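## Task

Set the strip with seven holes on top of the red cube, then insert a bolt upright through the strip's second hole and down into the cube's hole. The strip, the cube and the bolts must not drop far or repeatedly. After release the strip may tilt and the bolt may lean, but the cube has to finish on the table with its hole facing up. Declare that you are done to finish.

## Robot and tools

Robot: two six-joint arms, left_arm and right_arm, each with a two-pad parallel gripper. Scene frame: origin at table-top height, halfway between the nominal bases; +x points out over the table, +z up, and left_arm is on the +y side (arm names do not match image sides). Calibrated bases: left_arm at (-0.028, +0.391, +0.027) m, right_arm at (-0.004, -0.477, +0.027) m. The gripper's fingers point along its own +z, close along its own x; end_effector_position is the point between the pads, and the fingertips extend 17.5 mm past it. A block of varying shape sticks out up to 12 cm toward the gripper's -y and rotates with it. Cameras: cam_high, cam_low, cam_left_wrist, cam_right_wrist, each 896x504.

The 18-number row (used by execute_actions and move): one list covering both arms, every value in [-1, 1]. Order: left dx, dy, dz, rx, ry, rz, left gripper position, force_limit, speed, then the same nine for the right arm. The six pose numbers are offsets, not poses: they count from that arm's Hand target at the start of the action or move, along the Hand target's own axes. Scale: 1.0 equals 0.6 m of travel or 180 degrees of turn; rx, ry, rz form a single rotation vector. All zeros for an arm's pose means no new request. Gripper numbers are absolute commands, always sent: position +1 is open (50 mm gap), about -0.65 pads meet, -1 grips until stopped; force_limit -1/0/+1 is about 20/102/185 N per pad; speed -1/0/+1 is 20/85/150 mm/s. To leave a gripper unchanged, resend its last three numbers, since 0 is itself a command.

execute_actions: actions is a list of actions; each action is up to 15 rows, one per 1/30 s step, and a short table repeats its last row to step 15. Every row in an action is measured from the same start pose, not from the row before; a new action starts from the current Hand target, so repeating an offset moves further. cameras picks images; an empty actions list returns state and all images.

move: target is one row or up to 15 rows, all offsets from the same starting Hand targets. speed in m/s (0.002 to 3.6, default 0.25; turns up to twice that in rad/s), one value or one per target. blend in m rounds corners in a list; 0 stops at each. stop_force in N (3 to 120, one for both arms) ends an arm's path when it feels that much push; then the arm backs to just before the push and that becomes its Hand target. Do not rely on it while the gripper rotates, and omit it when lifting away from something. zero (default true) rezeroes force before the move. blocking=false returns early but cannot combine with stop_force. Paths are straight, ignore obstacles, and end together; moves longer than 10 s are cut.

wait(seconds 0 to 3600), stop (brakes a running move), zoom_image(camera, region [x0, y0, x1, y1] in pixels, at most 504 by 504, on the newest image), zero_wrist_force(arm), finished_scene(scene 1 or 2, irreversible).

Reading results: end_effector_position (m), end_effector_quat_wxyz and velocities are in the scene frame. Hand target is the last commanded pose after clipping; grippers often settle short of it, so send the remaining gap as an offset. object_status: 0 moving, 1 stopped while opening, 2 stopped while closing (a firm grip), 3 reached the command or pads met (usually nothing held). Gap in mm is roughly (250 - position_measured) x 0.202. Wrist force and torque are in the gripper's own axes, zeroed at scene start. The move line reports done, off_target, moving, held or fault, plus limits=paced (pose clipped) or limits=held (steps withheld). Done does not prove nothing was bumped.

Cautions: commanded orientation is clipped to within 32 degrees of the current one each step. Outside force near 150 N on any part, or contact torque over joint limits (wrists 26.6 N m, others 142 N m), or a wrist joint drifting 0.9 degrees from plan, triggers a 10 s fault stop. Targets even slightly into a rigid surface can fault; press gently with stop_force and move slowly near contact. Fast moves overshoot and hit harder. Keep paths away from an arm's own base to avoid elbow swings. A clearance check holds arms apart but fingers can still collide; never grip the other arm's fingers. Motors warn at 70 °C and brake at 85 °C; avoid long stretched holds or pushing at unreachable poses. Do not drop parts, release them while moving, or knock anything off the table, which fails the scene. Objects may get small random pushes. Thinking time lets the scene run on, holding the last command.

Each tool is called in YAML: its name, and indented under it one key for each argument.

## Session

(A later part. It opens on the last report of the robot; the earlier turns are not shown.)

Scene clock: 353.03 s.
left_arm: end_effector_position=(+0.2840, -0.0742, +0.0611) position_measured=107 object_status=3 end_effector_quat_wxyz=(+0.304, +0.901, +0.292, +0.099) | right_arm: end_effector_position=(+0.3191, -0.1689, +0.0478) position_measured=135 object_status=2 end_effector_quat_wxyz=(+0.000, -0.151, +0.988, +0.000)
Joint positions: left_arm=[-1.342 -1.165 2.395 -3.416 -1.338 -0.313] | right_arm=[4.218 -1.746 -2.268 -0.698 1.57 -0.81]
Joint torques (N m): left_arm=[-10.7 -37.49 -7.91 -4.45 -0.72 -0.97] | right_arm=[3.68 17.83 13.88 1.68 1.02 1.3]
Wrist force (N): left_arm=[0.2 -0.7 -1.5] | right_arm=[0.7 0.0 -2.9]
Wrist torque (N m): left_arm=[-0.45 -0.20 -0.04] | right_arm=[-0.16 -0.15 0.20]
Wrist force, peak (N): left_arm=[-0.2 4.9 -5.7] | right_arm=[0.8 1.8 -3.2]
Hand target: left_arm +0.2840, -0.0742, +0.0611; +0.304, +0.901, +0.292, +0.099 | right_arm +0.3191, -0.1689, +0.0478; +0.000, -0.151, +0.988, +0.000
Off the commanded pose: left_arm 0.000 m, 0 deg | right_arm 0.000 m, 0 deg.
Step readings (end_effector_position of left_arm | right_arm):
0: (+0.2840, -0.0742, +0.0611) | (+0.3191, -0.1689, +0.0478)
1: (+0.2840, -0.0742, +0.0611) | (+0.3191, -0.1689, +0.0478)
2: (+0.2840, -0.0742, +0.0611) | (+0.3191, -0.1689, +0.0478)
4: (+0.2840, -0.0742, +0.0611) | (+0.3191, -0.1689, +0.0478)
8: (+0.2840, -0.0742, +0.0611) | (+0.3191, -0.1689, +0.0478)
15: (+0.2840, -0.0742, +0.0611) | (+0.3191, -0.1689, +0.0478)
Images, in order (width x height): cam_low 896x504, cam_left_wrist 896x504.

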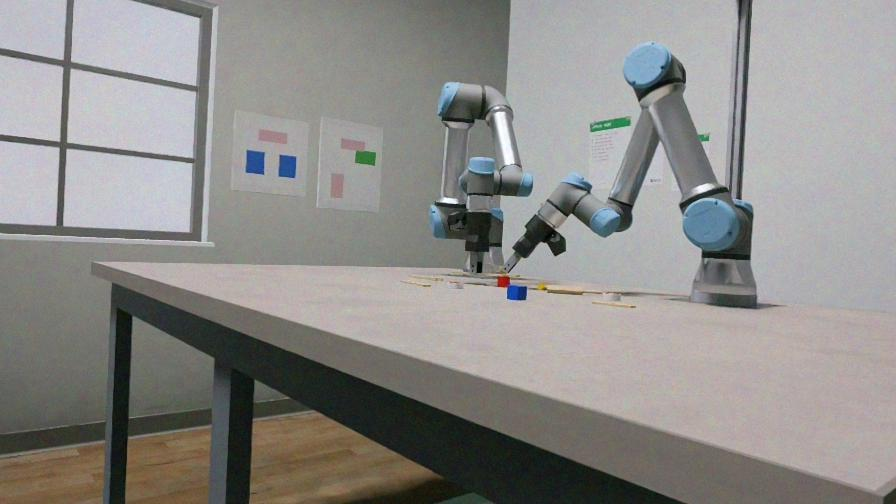

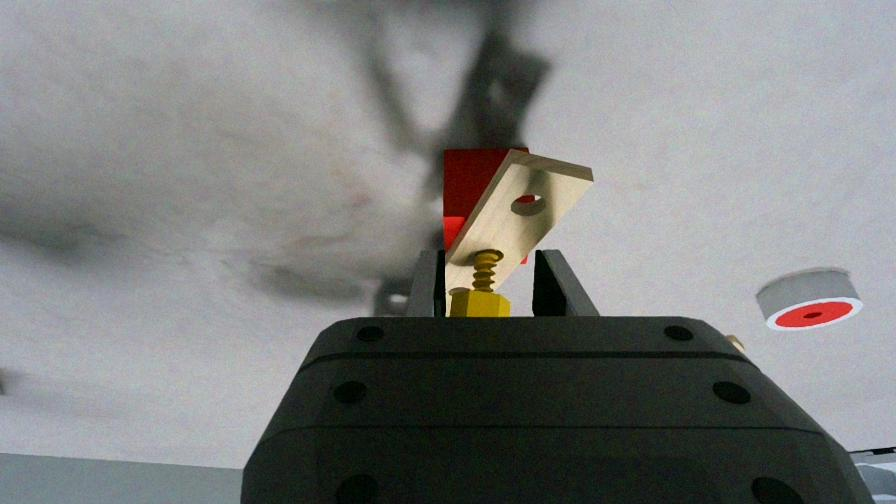

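move:
  target: [-0.005,0.0184,0.0078,0.1444,0,0,0.3,-0.9,-0.9,0,0,0,0,0,0,-1,-0.8,-0.7]
  speed: 0.06
  cameras: ["cam_left_wrist","cam_low"]

zoom_image:
  camera: "cam_left_wrist"
  region: [420, 190, 560, 330]

zoom_image:
  camera: "cam_low"
  region: [480, 240, 540, 300]

Scene clock: 378.87 s.
left_arm: end_effector_position=(+0.2884, -0.0853, +0.0640) position_measured=107 object_status=3 end_effector_quat_wxyz=(+0.094, +0.947, +0.307, +0.031) | right_arm: end_effector_position=(+0.3191, -0.1689, +0.0478) position_measured=135 object_status=2 end_effector_quat_wxyz=(+0.000, -0.151, +0.988, +0.000)
Joint positions: left_arm=[-1.258 -1.231 2.064 -2.593 -1.511 -0.298] | right_arm=[4.218 -1.746 -2.268 -0.698 1.57 -0.81]
Joint torques (N m): left_arm=[-1.27 -38.93 -12.14 -6.08 2.31 -0.2] | right_arm=[4.05 17.18 14.14 1.18 1.04 1.28]
Wrist force (N): left_arm=[-0.4 -0.8 -0.8] | right_arm=[0.8 0.1 -2.6]
Wrist torque (N m): left_arm=[-0.32 -0.13 -0.10] | right_arm=[-0.15 -0.17 0.20]
Wrist force, peak (N): left_arm=[0.0 -0.8 -1.9] | right_arm=[0.9 -0.2 -3.3]
Hand target: left_arm +0.2884, -0.0853, +0.0641; +0.094, +0.947, +0.307, +0.031 | right_arm +0.3191, -0.1689, +0.0478; +0.000, -0.151, +0.988, +0.000
Off the commanded pose: left_arm 0.000 m, 0 deg | right_arm 0.000 m, 0 deg.
move: done
Images, in order (width x height): cam_low 896x504, cam_left_wrist 896x504.

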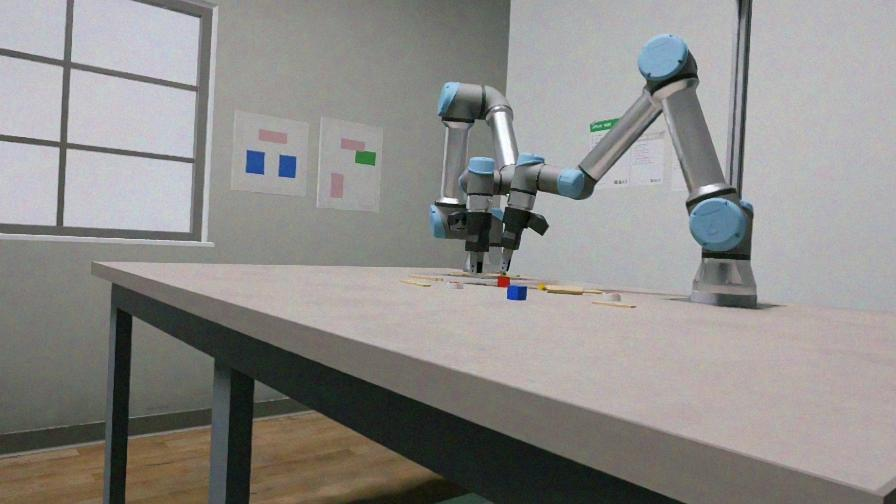

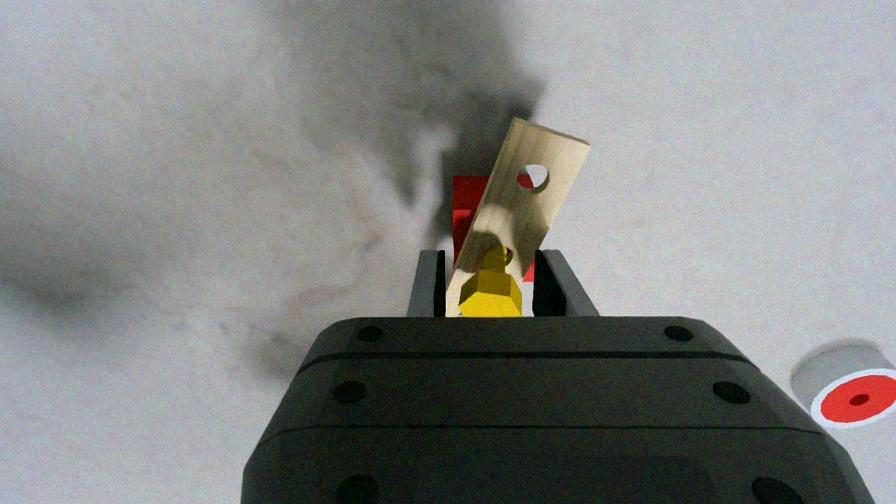

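Scaled by 3.600 from the camera's image (finer frame: 1280x720).

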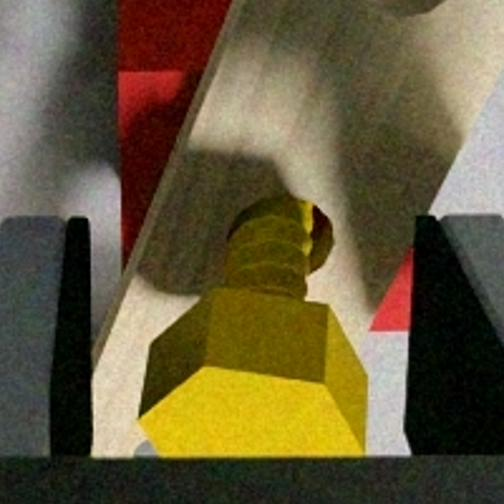

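Scaled by 8.400 from the camera's image (finer frame: 1280x720).

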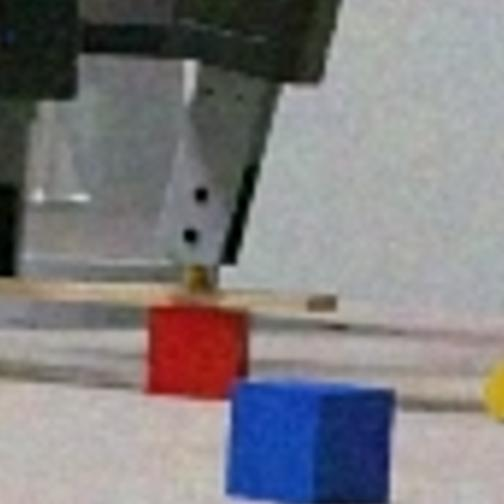

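execute_actions:
  actions:
    - [[0,0,0,0,0,0,-1,-0.9,-1,0,0,0,0,0,0,-1,-0.8,-0.7]]
    - [[0,0,0,0,0,0,-1,-0.9,-1,0,0,0,0,0,0,-1,-0.8,-0.7]]
  cameras: ["cam_left_wrist"]

zoom_image:
  camera: "cam_left_wrist"
  region: [420, 190, 560, 330]

Scene clock: 382.40 s.
left_arm: end_effector_position=(+0.2884, -0.0853, +0.0641) position_measured=159 object_status=2 end_effector_quat_wxyz=(+0.094, +0.947, +0.307, +0.031) | right_arm: end_effector_position=(+0.3191, -0.1689, +0.0478) position_measured=135 object_status=2 end_effector_quat_wxyz=(+0.000, -0.151, +0.988, +0.000)
Joint positions: left_arm=[-1.258 -1.231 2.064 -2.593 -1.511 -0.298] | right_arm=[4.218 -1.746 -2.268 -0.698 1.57 -0.81]
Joint torques (N m): left_arm=[-12.12 -45.38 -12.17 -2.81 2.26 -1.29] | right_arm=[4.48 17.36 13.65 1.75 0.99 1.51]
Wrist force (N): left_arm=[0.2 -0.7 -0.9] | right_arm=[1.4 -0.4 -3.0]
Wrist torque (N m): left_arm=[-0.29 -0.09 -0.09] | right_arm=[-0.20 -0.22 0.17]
Wrist force, peak (N): left_arm=[-0.5 -0.9 -1.2] | right_arm=[1.5 -0.4 -3.1]
Hand target: left_arm +0.2884, -0.0853, +0.0641; +0.094, +0.947, +0.307, +0.031 | right_arm +0.3191, -0.1689, +0.0478; +0.000, -0.151, +0.988, +0.000
Off the commanded pose: left_arm 0.000 m, 0 deg | right_arm 0.000 m, 0 deg.
Step readings (end_effector_position of left_arm | right_arm):
0: (+0.2884, -0.0853, +0.0641) | (+0.3191, -0.1689, +0.0478)
1: (+0.2884, -0.0853, +0.0641) | (+0.3191, -0.1689, +0.0478)
2: (+0.2884, -0.0853, +0.0641) | (+0.3191, -0.1689, +0.0478)
4: (+0.2884, -0.0853, +0.0641) | (+0.3191, -0.1689, +0.0478)
8: (+0.2884, -0.0853, +0.0641) | (+0.3191, -0.1689, +0.0478)
15: (+0.2884, -0.0853, +0.0641) | (+0.3191, -0.1689, +0.0478)
16: (+0.2884, -0.0853, +0.0641) | (+0.3191, -0.1689, +0.0478)
17: (+0.2884, -0.0853, +0.0641) | (+0.3191, -0.1689, +0.0478)
19: (+0.2884, -0.0853, +0.0641) | (+0.3191, -0.1689, +0.0478)
23: (+0.2884, -0.0853, +0.0641) | (+0.3191, -0.1689, +0.0478)
30: (+0.2884, -0.0853, +0.0641) | (+0.3191, -0.1689, +0.0478)

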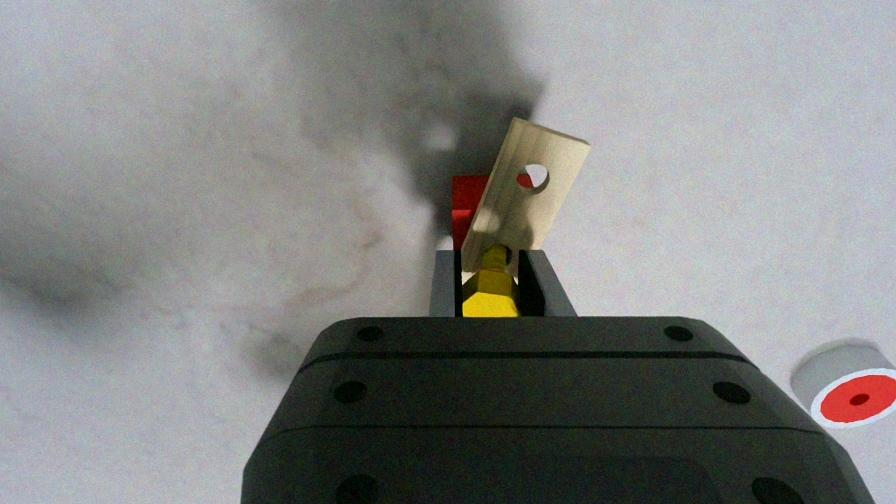

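Scaled by 3.600 from the camera's image (finer frame: 1280x720).

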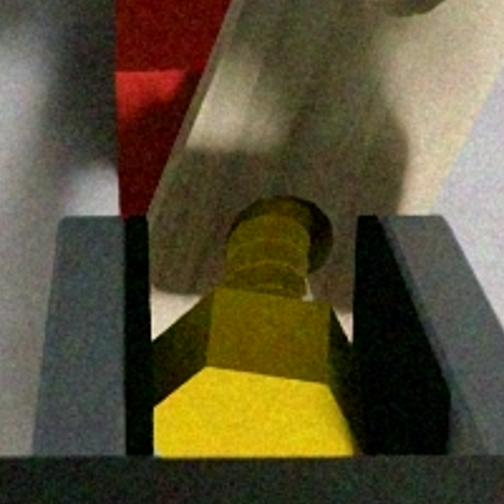

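move:
  target: [0.0042,-0.02,0.0005,-0.1444,0,0,-1,-0.9,-1,0,0,0,0,0,0,-1,-0.8,-0.7]
  speed: 0.05
  cameras: ["cam_left_wrist","cam_low"]

zoom_image:
  camera: "cam_left_wrist"
  region: [420, 190, 560, 330]

zoom_image:
  camera: "cam_low"
  region: [480, 240, 540, 300]

Scene clock: 392.80 s.
left_arm: end_effector_position=(+0.2835, -0.0743, +0.0613) position_measured=159 object_status=2 end_effector_quat_wxyz=(+0.304, +0.901, +0.292, +0.099) | right_arm: end_effector_position=(+0.3191, -0.1689, +0.0478) position_measured=135 object_status=2 end_effector_quat_wxyz=(+0.000, -0.151, +0.988, +0.000)
Joint positions: left_arm=[-1.343 -1.166 2.396 -3.415 -1.337 -0.315] | right_arm=[4.218 -1.746 -2.268 -0.698 1.57 -0.81]
Joint torques (N m): left_arm=[6.87 -40.95 -19.19 -0.6 -1.28 1] | right_arm=[4.25 17.94 13.97 2.64 0.91 1.43]
Wrist force (N): left_arm=[-1.5 -0.9 -2.2] | right_arm=[0.1 -0.3 -2.8]
Wrist torque (N m): left_arm=[-0.43 -0.21 -0.18] | right_arm=[-0.18 -0.19 0.28]
Wrist force, peak (N): left_arm=[-3.5 2.0 -6.5] | right_arm=[1.5 -0.7 -3.1]
Hand target: left_arm +0.2836, -0.0744, +0.0614; +0.304, +0.901, +0.292, +0.099 | right_arm +0.3191, -0.1689, +0.0478; +0.000, -0.151, +0.988, +0.000
Off the commanded pose: left_arm 0.000 m, 0 deg | right_arm 0.000 m, 0 deg.
move: done
Images, in order (width x height): cam_low 896x504, cam_left_wrist 896x504.

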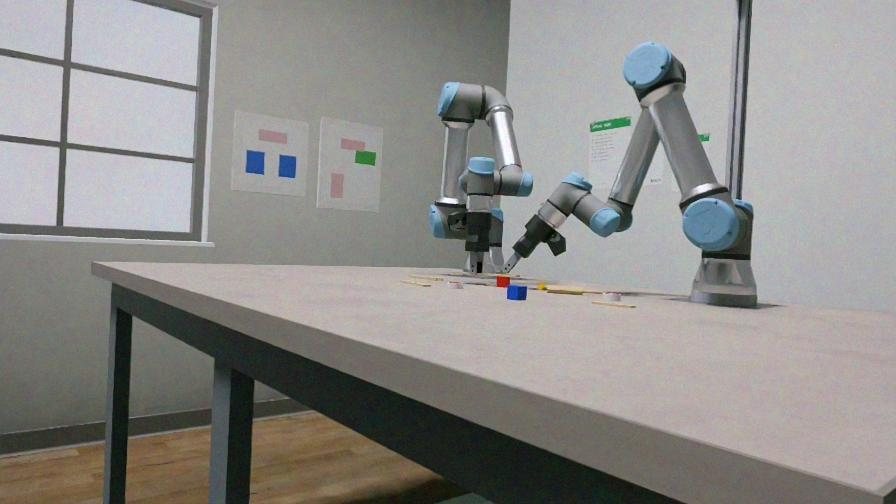

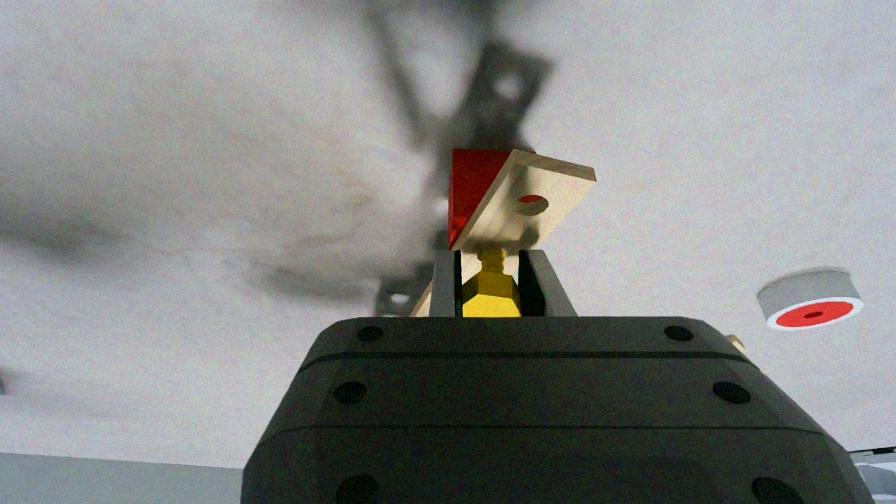

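Scaled by 3.600 from the camera's image (finer frame: 1280x720).

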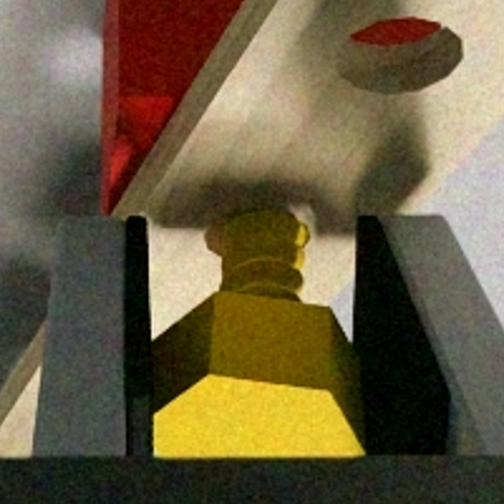

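Scaled by 8.400 from the camera's image (finer frame: 1280x720).

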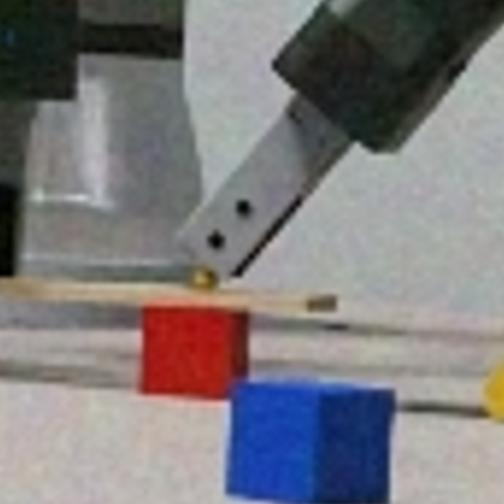

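move:
  target: [0,0.0103,0.0031,0.078,0,0,-1,-0.9,-1,0,0,0,0,0,0,-1,-0.8,-0.7]
  speed: 0.05

move:
  target: [0,-0.0065,0.0154,0,0,0,-1,-0.9,-1,0,0,0,0,0,0,-1,-0.8,-0.7]
  speed: 0.012
  stop_force: 8
  cameras: ["cam_left_wrist","cam_low"]

zoom_image:
  camera: "cam_left_wrist"
  region: [420, 190, 560, 330]

zoom_image:
  camera: "cam_low"
  region: [480, 240, 540, 300]

Scene clock: 403.93 s.
left_arm: end_effector_position=(+0.2871, -0.0793, +0.0638) position_measured=159 object_status=2 end_effector_quat_wxyz=(+0.192, +0.932, +0.302, +0.063) | right_arm: end_effector_position=(+0.3191, -0.1689, +0.0478) position_measured=135 object_status=2 end_effector_quat_wxyz=(+0.000, -0.151, +0.988, +0.000)
Joint positions: left_arm=[-1.291 -1.246 2.234 -2.945 -1.439 -0.311] | right_arm=[4.218 -1.746 -2.268 -0.698 1.57 -0.81]
Joint torques (N m): left_arm=[-1.68 -30.96 -8.82 -6.21 2.7 0.66] | right_arm=[3.74 17.9 13.74 1.31 0.81 1.33]
Wrist force (N): left_arm=[-1.5 0.0 -0.2] | right_arm=[-0.1 0.8 -3.1]
Wrist torque (N m): left_arm=[-0.30 -0.14 -0.13] | right_arm=[-0.19 -0.17 0.27]
Wrist force, peak (N): left_arm=[-1.5 -1.3 -2.1] | right_arm=[0.0 0.8 -3.2]
Hand target: left_arm +0.2871, -0.0793, +0.0637; +0.192, +0.932, +0.302, +0.063 | right_arm +0.3191, -0.1689, +0.0478; +0.000, -0.151, +0.988, +0.000
Off the commanded pose: left_arm 0.000 m, 0 deg | right_arm 0.000 m, 0 deg.
move: done

Scene clock: 405.20 s.
left_arm: end_effector_position=(+0.2872, -0.0793, +0.0629) position_measured=159 object_status=2 end_effector_quat_wxyz=(+0.192, +0.932, +0.302, +0.063) | right_arm: end_effector_position=(+0.3191, -0.1689, +0.0478) position_measured=135 object_status=2 end_effector_quat_wxyz=(+0.000, -0.151, +0.988, +0.000)
Joint positions: left_arm=[-1.291 -1.244 2.234 -2.947 -1.439 -0.311] | right_arm=[4.218 -1.746 -2.268 -0.698 1.57 -0.81]
Joint torques (N m): left_arm=[8.97 -39.84 -21.58 -5.17 -2.75 0.47] | right_arm=[3.71 18.17 14.25 1.39 0.91 1.4]
Wrist force (N): left_arm=[0.4 1.3 -3.6] | right_arm=[0.4 1.0 -2.5]
Wrist torque (N m): left_arm=[-0.35 -0.12 -0.11] | right_arm=[-0.18 -0.17 0.23]
Wrist force, peak (N): left_arm=[-0.7 7.6 -13.8] | right_arm=[0.3 1.3 -3.2]
Hand target: left_arm +0.2872, -0.0793, +0.0629; +0.192, +0.932, +0.302, +0.063 (not the last commanded pose) | right_arm +0.3191, -0.1689, +0.0478; +0.000, -0.151, +0.988, +0.000
Off the commanded pose: left_arm 0.009 m, 0 deg | right_arm 0.000 m, 0 deg.
move: contact (left_arm)
Images, in order (width x height): cam_low 896x504, cam_left_wrist 896x504.

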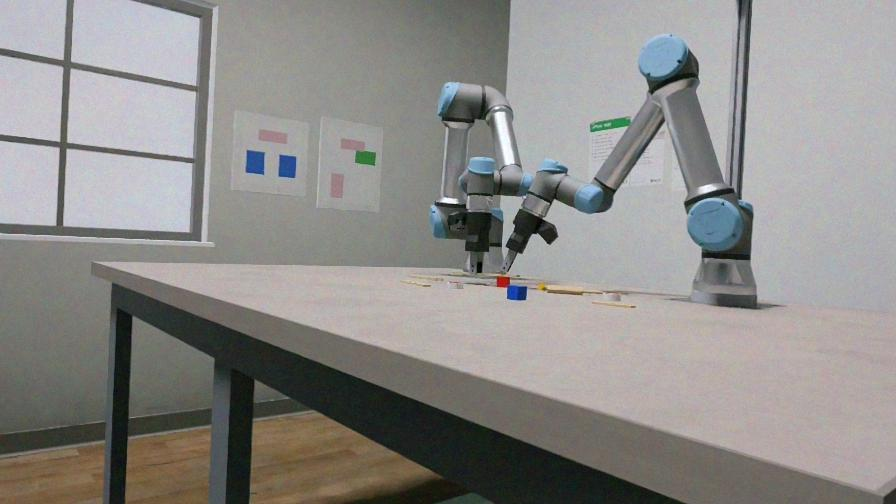

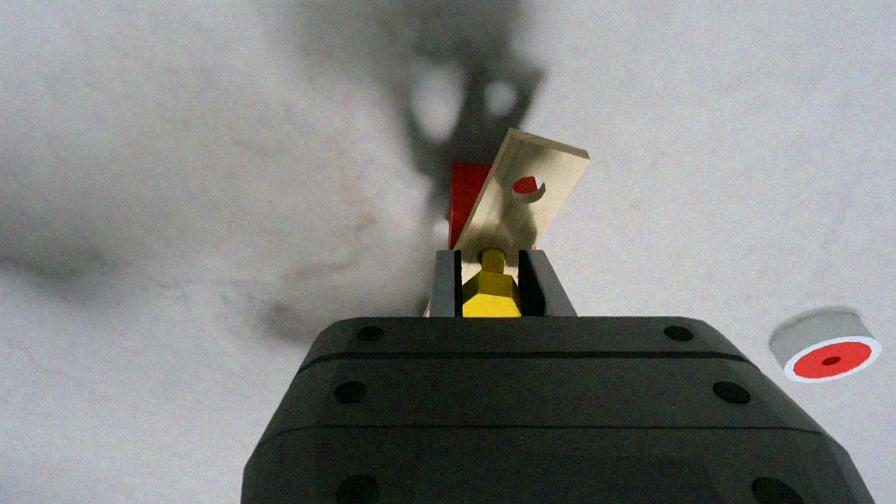

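Scaled by 3.600 from the camera's image (finer frame: 1280x720).

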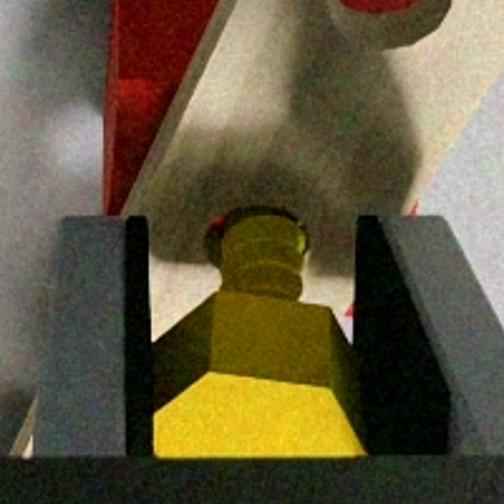

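Scaled by 8.400 from the camera's image (finer frame: 1280x720).

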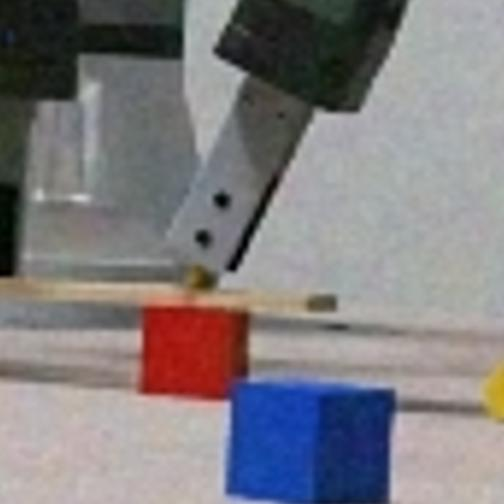

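move:
  target: [0,0.0198,-0.0459,0,0,0,-1,-0.9,-1,0,0,0,0,0,0,-1,-0.8,-0.7]
  speed: 0.06
  cameras: ["cam_low"]

zoom_image:
  camera: "cam_low"
  region: [480, 240, 540, 300]

move:
  target: [0.0337,-0.0807,-0.0383,0.0682,-0.053,-0.9024,-1,-0.9,-1,0,0,0,0,0,0,-1,-0.8,-0.7]
  speed: 0.4
  cameras: ["cam_left_wrist"]

zoom_image:
  camera: "cam_left_wrist"
  region: [430, 130, 530, 210]

Scene clock: 418.20 s.
left_arm: end_effector_position=(+0.2872, -0.0794, +0.0930) position_measured=159 object_status=2 end_effector_quat_wxyz=(+0.192, +0.932, +0.302, +0.063) | right_arm: end_effector_position=(+0.3191, -0.1689, +0.0478) position_measured=135 object_status=2 end_effector_quat_wxyz=(+0.000, -0.151, +0.988, +0.000)
Joint positions: left_arm=[-1.291 -1.316 2.214 -2.855 -1.439 -0.311] | right_arm=[4.218 -1.746 -2.268 -0.698 1.57 -0.81]
Joint torques (N m): left_arm=[3.62 -18.77 -10.85 -6.29 0.94 -1.04] | right_arm=[3.61 17.71 14.32 1.38 0.84 1.42]
Wrist force (N): left_arm=[-0.6 -0.8 -0.5] | right_arm=[0.5 -0.3 -2.8]
Wrist torque (N m): left_arm=[-0.36 -0.09 -0.13] | right_arm=[-0.18 -0.19 0.22]
Wrist force, peak (N): left_arm=[0.0 1.7 -3.6] | right_arm=[0.4 1.0 -3.2]
Hand target: left_arm +0.2872, -0.0793, +0.0929; +0.192, +0.932, +0.302, +0.063 | right_arm +0.3191, -0.1689, +0.0478; +0.000, -0.151, +0.988, +0.000
Off the commanded pose: left_arm 0.000 m, 0 deg | right_arm 0.000 m, 0 deg.
move: done

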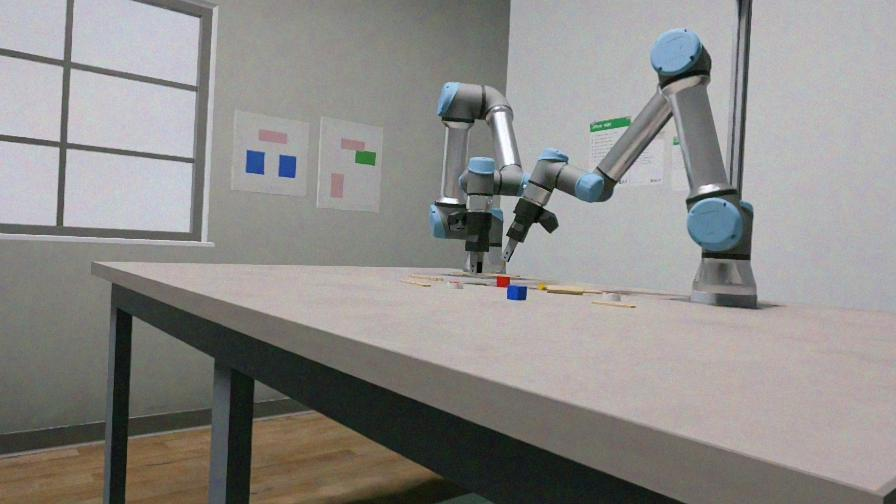

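Scaled by 8.400 from the camera's image (finer frame: 1280x720).

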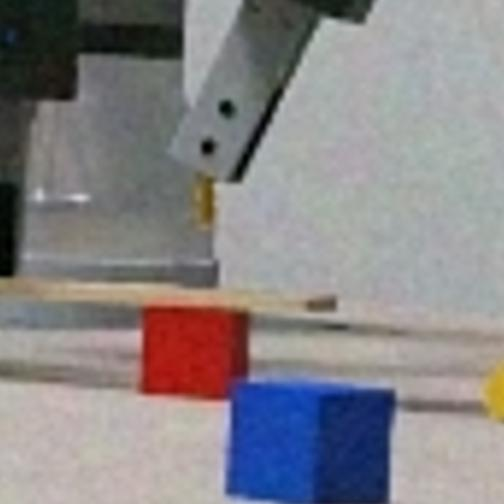

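Scene clock: 422.30 s.
left_arm: end_effector_position=(+0.2721, -0.0241, +0.0949) position_measured=159 object_status=2 end_effector_quat_wxyz=(+0.038, -0.143, +0.955, -0.256) | right_arm: end_effector_position=(+0.3191, -0.1689, +0.0478) position_measured=135 object_status=2 end_effector_quat_wxyz=(+0.000, -0.151, +0.988, +0.000)
Joint positions: left_arm=[-1.195 -1.38 2.412 -3.125 -1.616 -3.065] | right_arm=[4.218 -1.746 -2.268 -0.698 1.57 -0.81]
Joint torques (N m): left_arm=[2.65 -25.29 -22.12 -1.03 -2.23 -1.48] | right_arm=[4.13 17.89 13.68 1.63 0.76 1.31]
Wrist force (N): left_arm=[-0.9 -0.5 -0.1] | right_arm=[0.4 -0.1 -2.8]
Wrist torque (N m): left_arm=[-0.10 -0.03 -0.13] | right_arm=[-0.16 -0.18 0.22]
Wrist force, peak (N): left_arm=[-1.7 -1.6 0.2] | right_arm=[0.6 -0.5 -3.4]
Hand target: left_arm +0.2721, -0.0241, +0.0949; +0.038, -0.143, +0.955, -0.256 | right_arm +0.3191, -0.1689, +0.0478; +0.000, -0.151, +0.988, +0.000
Off the commanded pose: left_arm 0.000 m, 0 deg | right_arm 0.000 m, 0 deg.
move: done

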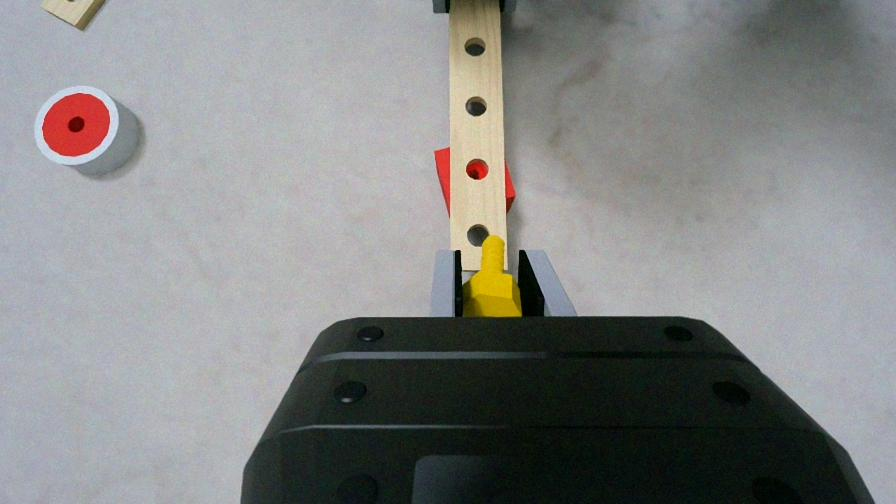

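Scaled by 5.040 from the camera's image (finer frame: 1280x720).

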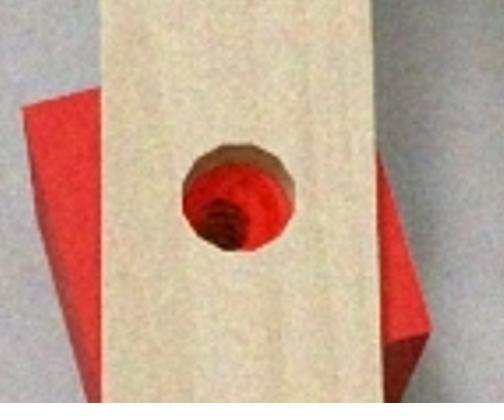

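zoom_image:
  camera: "cam_left_wrist"
  region: [462, 155, 492, 185]

zoom_image:
  camera: "cam_left_wrist"
  region: [440, 220, 550, 320]

Scaled by 16.800 from the camera's image (finer frame: 1280x720).

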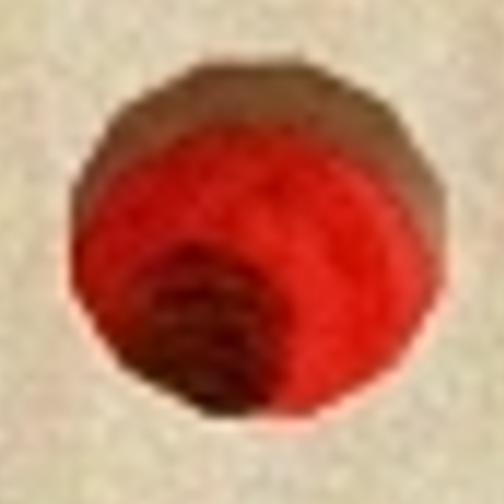

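Scaled by 4.582 from the camera's image (finer frame: 1280x720).

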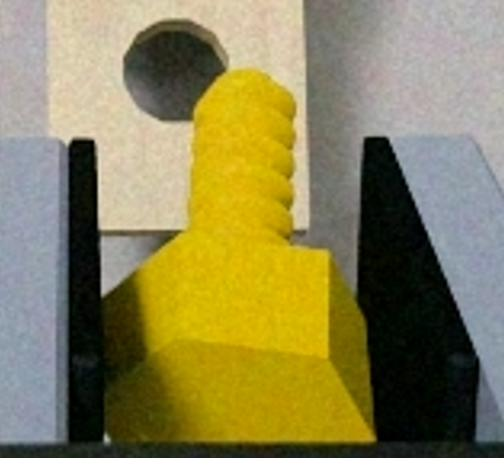

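move:
  target:
    - [0,0,0,0,0,0,-1,-0.9,-1,0,0,-0.004,0,0,0,-1,-0.8,-0.7]
    - [0,0,0,0,0,0,-1,-0.9,-1,-0.0017,-0.0005,-0.004,0,0,0,-1,-0.8,-0.7]
  speed: 0.03

move:
  target: [0,0,0,0,0,0,-1,-0.9,-1,0,0,0.009,0,0,0,-1,-0.8,-0.7]
  speed: 0.01
  stop_force: 3
  cameras: ["cam_left_wrist"]

zoom_image:
  camera: "cam_left_wrist"
  region: [462, 155, 492, 185]

move:
  target: [0.001,-0.085,0.0527,-0.0682,0.053,0.9024,-1,-0.9,-1,0,0,0,0,0,0,-1,-0.8,-0.7]
  speed: 0.4
  cameras: ["cam_left_wrist","cam_low"]

zoom_image:
  camera: "cam_left_wrist"
  region: [420, 160, 560, 300]

zoom_image:
  camera: "cam_low"
  region: [480, 240, 540, 300]

Scene clock: 443.93 s.
left_arm: end_effector_position=(+0.2721, -0.0241, +0.0949) position_measured=159 object_status=2 end_effector_quat_wxyz=(+0.038, -0.143, +0.955, -0.256) | right_arm: end_effector_position=(+0.3203, -0.1688, +0.0502) position_measured=135 object_status=2 end_effector_quat_wxyz=(+0.000, -0.151, +0.988, +0.000)
Joint positions: left_arm=[-1.195 -1.38 2.412 -3.125 -1.616 -3.065] | right_arm=[4.215 -1.742 -2.264 -0.706 1.57 -0.812]
Joint torques (N m): left_arm=[12.67 -12.97 -22.08 -1.17 -3 -0.85] | right_arm=[2.47 25.65 19.04 4.09 0.69 -0.91]
Wrist force (N): left_arm=[-0.7 -0.1 0.3] | right_arm=[0.7 -0.1 0.2]
Wrist torque (N m): left_arm=[-0.03 -0.06 -0.08] | right_arm=[0.04 -0.19 0.21]
Wrist force, peak (N): left_arm=[-1.1 -0.4 0.2] | right_arm=[0.6 0.0 -3.3]
Hand target: left_arm +0.2721, -0.0241, +0.0949; +0.038, -0.143, +0.955, -0.256 | right_arm +0.3202, -0.1689, +0.0502; +0.000, -0.151, +0.988, +0.000
Off the commanded pose: left_arm 0.000 m, 0 deg | right_arm 0.000 m, 0 deg.
move: done

Scene clock: 445.23 s.
left_arm: end_effector_position=(+0.2721, -0.0241, +0.0949) position_measured=159 object_status=2 end_effector_quat_wxyz=(+0.038, -0.143, +0.955, -0.256) | right_arm: end_effector_position=(+0.3202, -0.1688, +0.0478) position_measured=135 object_status=2 end_effector_quat_wxyz=(+0.000, -0.151, +0.988, +0.000)
Joint positions: left_arm=[-1.195 -1.38 2.412 -3.125 -1.616 -3.065] | right_arm=[4.215 -1.748 -2.266 -0.698 1.57 -0.812]
Joint torques (N m): left_arm=[12.84 -14.08 -22.57 -1.11 -3.03 -0.02] | right_arm=[-1.09 29.9 26.43 3.57 0.72 -0.14]
Wrist force (N): left_arm=[-0.6 -0.4 0.1] | right_arm=[0.6 -0.4 -2.5]
Wrist torque (N m): left_arm=[-0.08 -0.07 -0.08] | right_arm=[-0.21 -0.20 0.23]
Wrist force, peak (N): left_arm=[-1.0 -0.6 0.1] | right_arm=[0.4 -0.8 -3.6]
Hand target: left_arm +0.2721, -0.0241, +0.0949; +0.038, -0.143, +0.955, -0.256 | right_arm +0.3202, -0.1688, +0.0478; +0.000, -0.151, +0.988, +0.000 (not the last commanded pose)
Off the commanded pose: left_arm 0.000 m, 0 deg | right_arm 0.003 m, 0 deg.
move: contact (right_arm)

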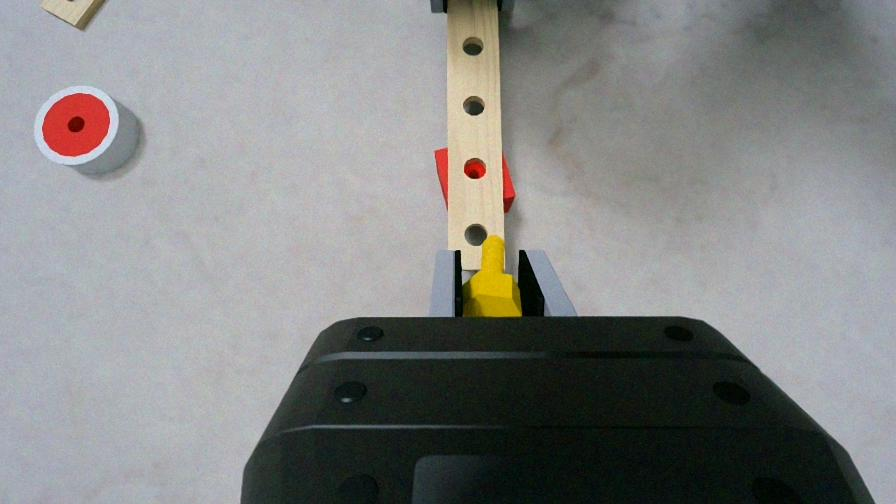

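Scaled by 16.800 from the camera's image (finer frame: 1280x720).

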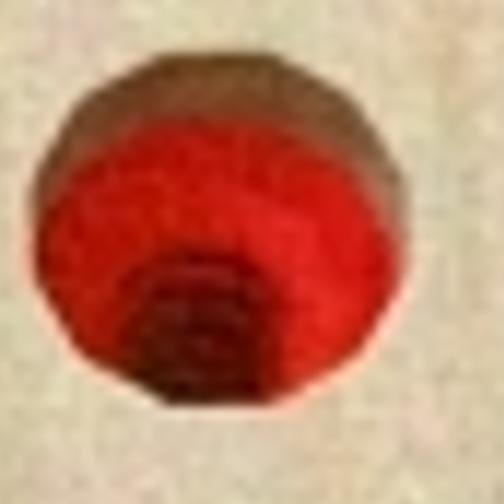

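Scene clock: 449.33 s.
left_arm: end_effector_position=(+0.2891, -0.0817, +0.0930) position_measured=159 object_status=2 end_effector_quat_wxyz=(+0.192, +0.932, +0.302, +0.063) | right_arm: end_effector_position=(+0.3202, -0.1688, +0.0478) position_measured=135 object_status=2 end_effector_quat_wxyz=(+0.000, -0.151, +0.988, +0.000)
Joint positions: left_arm=[-1.288 -1.31 2.206 -2.853 -1.44 -0.309] | right_arm=[4.215 -1.748 -2.266 -0.698 1.57 -0.812]
Joint torques (N m): left_arm=[13.36 -37.64 -11.09 -1 -2.59 1.43] | right_arm=[-4.34 30.32 26.83 3.56 0.61 -1.45]
Wrist force (N): left_arm=[-0.4 -0.3 -0.8] | right_arm=[0.4 -0.3 -2.5]
Wrist torque (N m): left_arm=[-0.28 -0.11 0.02] | right_arm=[-0.21 -0.18 0.24]
Wrist force, peak (N): left_arm=[-1.8 -1.6 -0.2] | right_arm=[0.3 -0.1 -3.3]
Hand target: left_arm +0.2891, -0.0816, +0.0930; +0.192, +0.932, +0.302, +0.063 | right_arm +0.3202, -0.1688, +0.0478; +0.000, -0.151, +0.988, +0.000
Off the commanded pose: left_arm 0.000 m, 0 deg | right_arm 0.000 m, 0 deg.
move: done
Images, in order (width x height): cam_low 896x504, cam_left_wrist 896x504.

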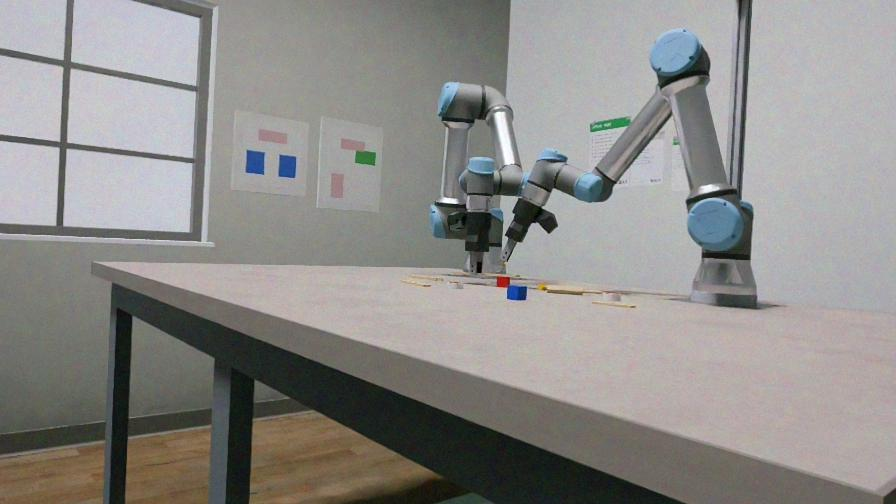

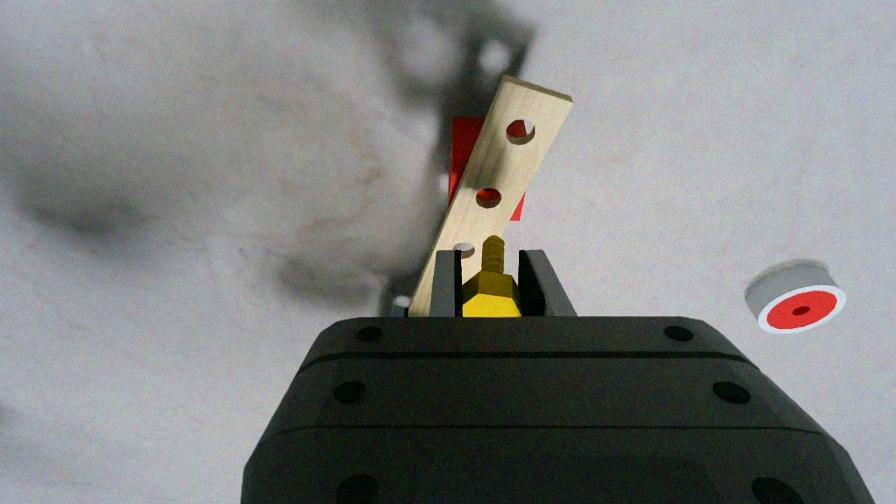

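Scaled by 3.600 from the camera's image (finer frame: 1280x720).

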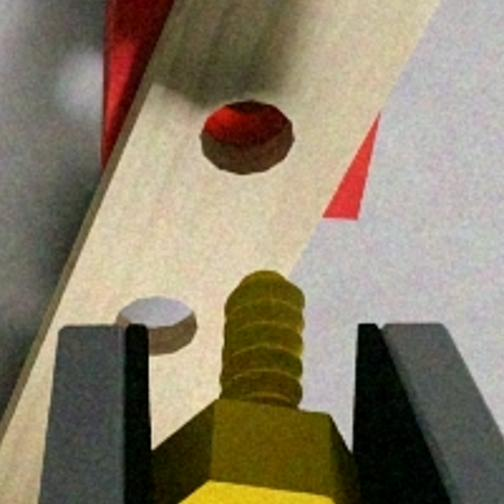

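Scaled by 8.400 from the camera's image (finer frame: 1280x720).

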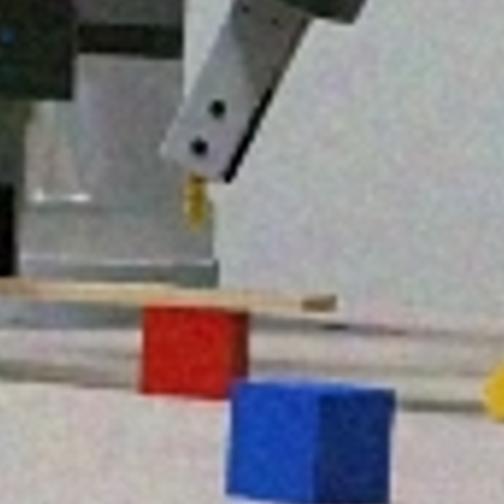

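move:
  target: [0,-0.0231,0.0536,0,0,0,-1,-0.9,-1,0,0,0,0,0,0,-1,-0.8,-0.7]
  speed: 0.015
  stop_force: 7
  cameras: ["cam_left_wrist","cam_low"]

zoom_image:
  camera: "cam_left_wrist"
  region: [420, 190, 560, 330]

zoom_image:
  camera: "cam_low"
  region: [480, 240, 540, 300]

Scene clock: 455.10 s.
left_arm: end_effector_position=(+0.2891, -0.0816, +0.0710) position_measured=159 object_status=2 end_effector_quat_wxyz=(+0.192, +0.932, +0.302, +0.063) | right_arm: end_effector_position=(+0.3202, -0.1688, +0.0478) position_measured=135 object_status=2 end_effector_quat_wxyz=(+0.000, -0.151, +0.988, +0.000)
Joint positions: left_arm=[-1.288 -1.258 2.221 -2.92 -1.44 -0.308] | right_arm=[4.215 -1.748 -2.266 -0.698 1.57 -0.812]
Joint torques (N m): left_arm=[12.19 -41.4 -23.9 -6.04 0.43 1.23] | right_arm=[-4.18 27.19 24.84 3.49 0.67 -1.53]
Wrist force (N): left_arm=[-0.9 -1.0 -0.8] | right_arm=[0.4 -0.6 -2.6]
Wrist torque (N m): left_arm=[-0.30 -0.08 -0.03] | right_arm=[-0.22 -0.18 0.25]
Wrist force, peak (N): left_arm=[-1.0 2.8 -8.2] | right_arm=[-0.1 -1.2 -3.8]
Hand target: left_arm +0.2891, -0.0816, +0.0710; +0.192, +0.932, +0.302, +0.063 (not the last commanded pose) | right_arm +0.3202, -0.1688, +0.0478; +0.000, -0.151, +0.988, +0.000
Off the commanded pose: left_arm 0.013 m, 0 deg | right_arm 0.000 m, 0 deg.
move: contact (left_arm)
Images, in order (width x height): cam_low 896x504, cam_left_wrist 896x504.

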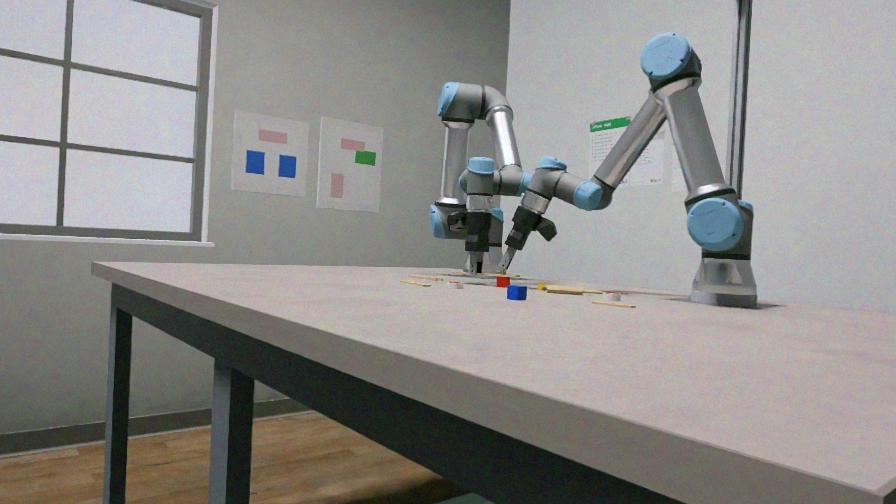

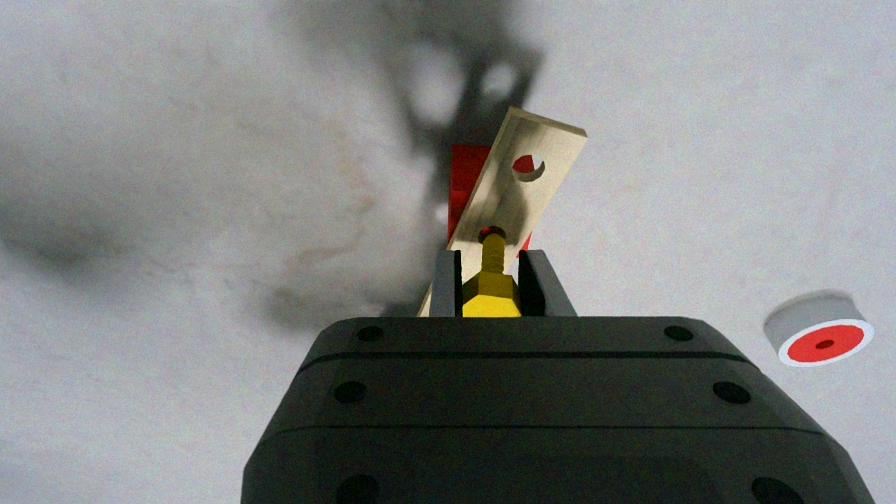

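Scaled by 3.600 from the camera's image (finer frame: 1280x720).

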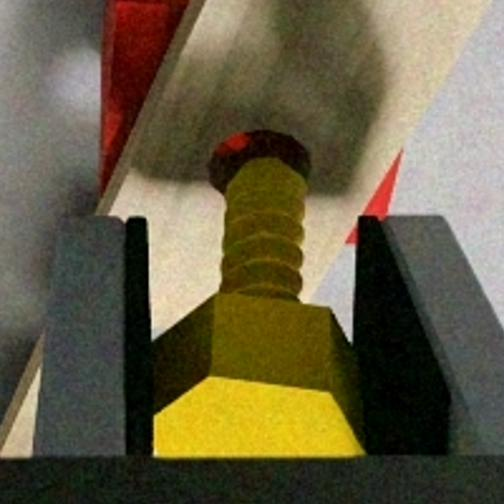

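Scaled by 8.400 from the camera's image (finer frame: 1280x720).

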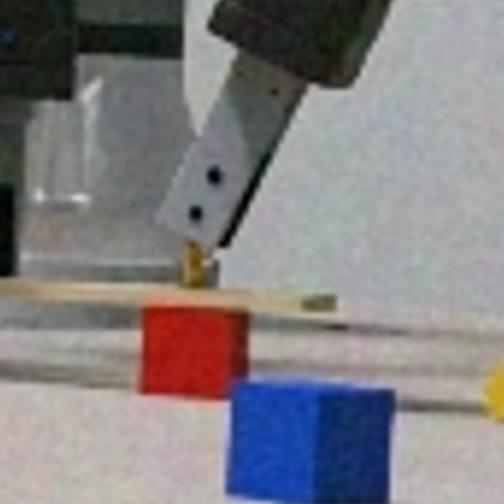

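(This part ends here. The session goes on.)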